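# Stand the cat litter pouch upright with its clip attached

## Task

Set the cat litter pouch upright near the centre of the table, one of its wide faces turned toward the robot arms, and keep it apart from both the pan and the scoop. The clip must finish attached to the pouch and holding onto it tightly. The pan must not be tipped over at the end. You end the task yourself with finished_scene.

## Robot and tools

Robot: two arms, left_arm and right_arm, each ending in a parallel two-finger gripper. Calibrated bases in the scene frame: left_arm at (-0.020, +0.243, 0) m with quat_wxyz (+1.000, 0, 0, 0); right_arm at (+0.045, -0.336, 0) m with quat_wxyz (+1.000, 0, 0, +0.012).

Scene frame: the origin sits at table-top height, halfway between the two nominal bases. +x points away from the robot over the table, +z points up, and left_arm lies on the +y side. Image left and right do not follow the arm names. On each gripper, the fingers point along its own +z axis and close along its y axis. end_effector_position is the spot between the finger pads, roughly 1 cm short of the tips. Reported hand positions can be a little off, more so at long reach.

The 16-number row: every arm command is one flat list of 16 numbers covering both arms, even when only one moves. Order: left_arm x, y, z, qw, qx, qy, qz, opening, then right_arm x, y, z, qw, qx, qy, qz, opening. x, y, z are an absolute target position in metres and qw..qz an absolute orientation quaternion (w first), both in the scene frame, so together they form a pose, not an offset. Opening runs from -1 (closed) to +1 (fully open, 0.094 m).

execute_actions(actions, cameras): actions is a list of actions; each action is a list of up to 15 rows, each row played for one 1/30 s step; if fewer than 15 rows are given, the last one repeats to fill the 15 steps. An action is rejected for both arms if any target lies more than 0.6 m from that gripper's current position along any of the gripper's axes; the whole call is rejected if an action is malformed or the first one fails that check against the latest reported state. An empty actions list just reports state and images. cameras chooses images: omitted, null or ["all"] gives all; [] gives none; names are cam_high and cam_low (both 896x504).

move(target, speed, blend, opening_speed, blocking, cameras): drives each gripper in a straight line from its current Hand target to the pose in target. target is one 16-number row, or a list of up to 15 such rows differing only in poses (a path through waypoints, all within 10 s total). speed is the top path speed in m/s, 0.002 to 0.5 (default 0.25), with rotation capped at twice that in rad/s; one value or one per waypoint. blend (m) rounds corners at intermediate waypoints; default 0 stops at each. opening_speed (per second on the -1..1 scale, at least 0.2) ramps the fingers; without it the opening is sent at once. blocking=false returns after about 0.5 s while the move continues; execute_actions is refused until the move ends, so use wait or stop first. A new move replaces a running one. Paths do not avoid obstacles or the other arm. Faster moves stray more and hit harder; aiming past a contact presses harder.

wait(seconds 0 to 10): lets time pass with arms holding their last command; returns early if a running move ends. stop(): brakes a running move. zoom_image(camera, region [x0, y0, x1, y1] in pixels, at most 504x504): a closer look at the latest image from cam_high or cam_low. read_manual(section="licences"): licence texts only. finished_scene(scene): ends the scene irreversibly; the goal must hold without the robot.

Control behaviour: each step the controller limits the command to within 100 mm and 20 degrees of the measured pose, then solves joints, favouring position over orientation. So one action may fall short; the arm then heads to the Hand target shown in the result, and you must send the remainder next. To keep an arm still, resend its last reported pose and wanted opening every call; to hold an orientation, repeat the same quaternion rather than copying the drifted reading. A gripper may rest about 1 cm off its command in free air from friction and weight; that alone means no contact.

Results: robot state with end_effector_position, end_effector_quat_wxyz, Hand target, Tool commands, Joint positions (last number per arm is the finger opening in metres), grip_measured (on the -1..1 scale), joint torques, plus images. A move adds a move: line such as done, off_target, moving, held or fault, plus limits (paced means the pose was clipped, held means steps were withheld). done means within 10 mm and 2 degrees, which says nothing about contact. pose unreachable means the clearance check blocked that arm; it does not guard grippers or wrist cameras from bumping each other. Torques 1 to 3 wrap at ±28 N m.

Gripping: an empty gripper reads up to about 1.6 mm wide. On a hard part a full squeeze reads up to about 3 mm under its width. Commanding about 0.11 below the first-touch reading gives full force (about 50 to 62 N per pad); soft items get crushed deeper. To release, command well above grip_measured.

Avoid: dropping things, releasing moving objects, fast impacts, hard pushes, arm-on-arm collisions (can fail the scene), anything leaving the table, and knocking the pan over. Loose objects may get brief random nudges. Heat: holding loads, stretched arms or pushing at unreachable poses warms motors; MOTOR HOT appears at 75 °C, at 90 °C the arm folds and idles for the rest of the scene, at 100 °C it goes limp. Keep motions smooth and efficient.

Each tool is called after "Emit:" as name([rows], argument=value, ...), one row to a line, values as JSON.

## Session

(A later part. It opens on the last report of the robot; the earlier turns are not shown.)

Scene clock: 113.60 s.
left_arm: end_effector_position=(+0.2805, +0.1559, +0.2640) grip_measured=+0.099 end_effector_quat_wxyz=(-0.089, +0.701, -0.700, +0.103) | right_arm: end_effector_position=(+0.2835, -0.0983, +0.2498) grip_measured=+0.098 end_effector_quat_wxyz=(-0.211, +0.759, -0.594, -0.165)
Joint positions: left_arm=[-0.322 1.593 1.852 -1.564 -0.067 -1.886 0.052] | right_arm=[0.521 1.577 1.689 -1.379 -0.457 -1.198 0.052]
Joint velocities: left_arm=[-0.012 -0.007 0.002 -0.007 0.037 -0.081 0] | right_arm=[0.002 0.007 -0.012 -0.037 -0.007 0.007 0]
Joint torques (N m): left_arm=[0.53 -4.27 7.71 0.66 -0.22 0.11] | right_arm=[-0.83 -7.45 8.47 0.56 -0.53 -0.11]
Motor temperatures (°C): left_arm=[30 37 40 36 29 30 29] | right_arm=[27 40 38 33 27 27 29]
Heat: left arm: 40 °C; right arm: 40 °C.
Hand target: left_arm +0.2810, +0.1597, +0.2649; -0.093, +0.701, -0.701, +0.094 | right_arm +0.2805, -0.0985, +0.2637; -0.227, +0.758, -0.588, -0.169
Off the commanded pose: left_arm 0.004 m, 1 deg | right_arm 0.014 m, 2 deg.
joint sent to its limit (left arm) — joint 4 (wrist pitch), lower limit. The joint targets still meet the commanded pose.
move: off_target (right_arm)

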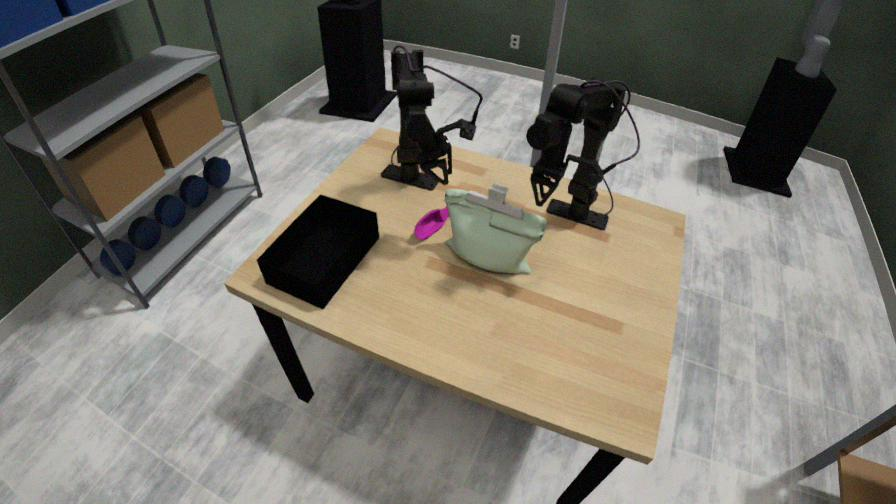

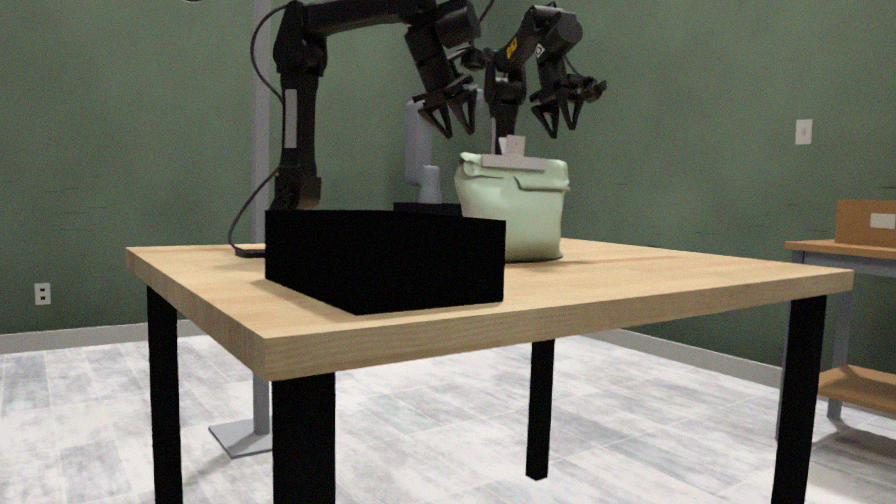

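Emit:
wait(seconds=3)

Emit:
zoom_image(camera="cam_high", region=[390, 150, 590, 310])

Scene clock: 117.03 s.
left_arm: end_effector_position=(+0.2803, +0.1560, +0.2639) grip_measured=+0.099 end_effector_quat_wxyz=(-0.089, +0.701, -0.700, +0.103) | right_arm: end_effector_position=(+0.2832, -0.0984, +0.2497) grip_measured=+0.098 end_effector_quat_wxyz=(-0.211, +0.759, -0.594, -0.165)
Joint positions: left_arm=[-0.322 1.593 1.852 -1.565 -0.067 -1.885 0.052] | right_arm=[0.521 1.577 1.689 -1.38 -0.457 -1.198 0.052]
Joint velocities: left_arm=[0.007 -0.012 -0.012 -0.022 0.022 -0.037 0] | right_arm=[-0.002 -0.002 0.002 0.037 -0.037 0.022 0]
Joint torques (N m): left_arm=[0.36 -4.34 7.61 0.66 -0.2 0.06] | right_arm=[-0.53 -7.53 8.27 0.54 -0.54 -0.07]
Motor temperatures (°C): left_arm=[30 37 40 36 29 30 29] | right_arm=[27 40 38 33 27 27 29]
Heat: left arm: 40 °C; right arm: 40 °C.
Hand target: left_arm +0.2810, +0.1597, +0.2649; -0.093, +0.701, -0.701, +0.094 | right_arm +0.2805, -0.0985, +0.2637; -0.227, +0.758, -0.588, -0.169
Tool commands: left_gripper/opening=+0.1 right_gripper/opening=+0.1
Off the commanded pose: left_arm 0.004 m, 1 deg | right_arm 0.014 m, 2 deg.
wait: 3.00 s; at rest from the start

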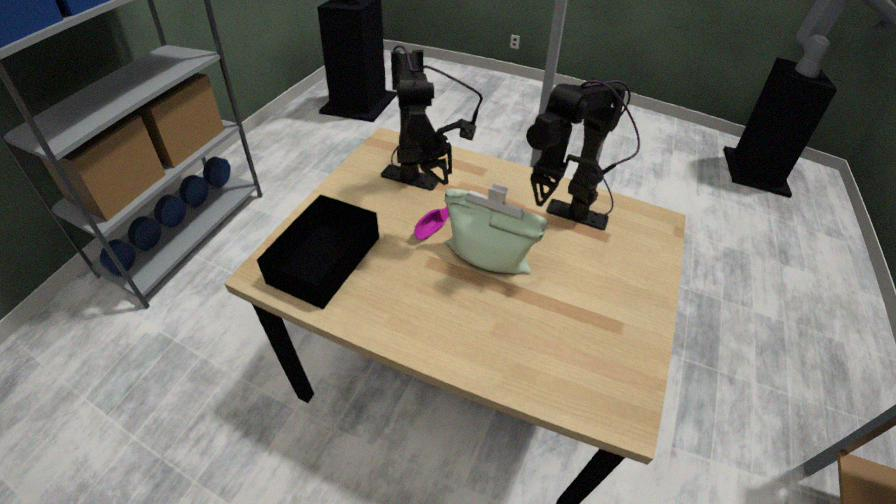

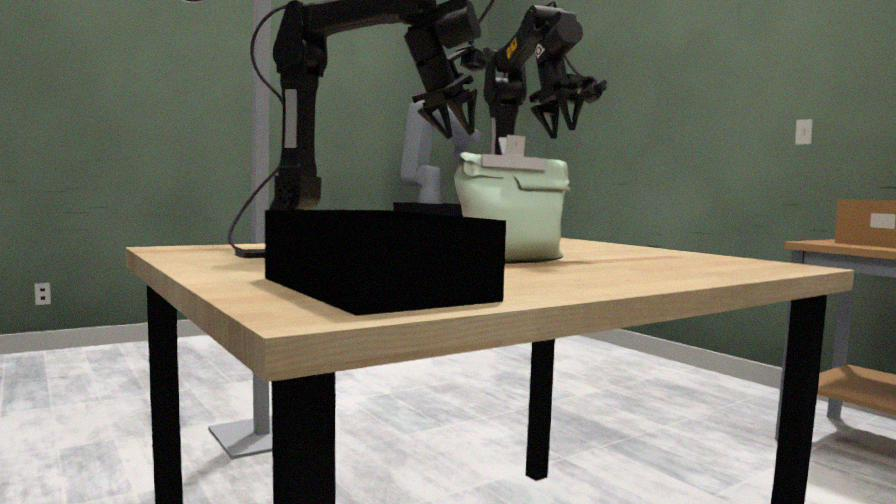

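Scaled by 2.520.

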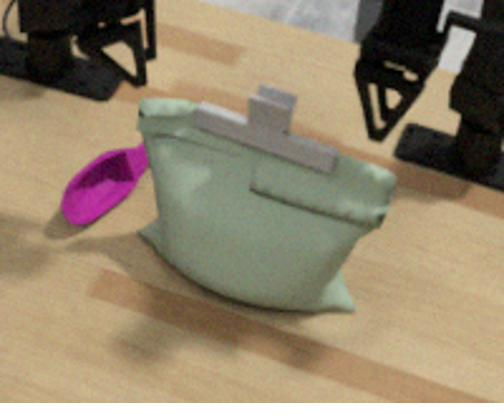

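Emit:
finished_scene(scene=1)

The scene is finished.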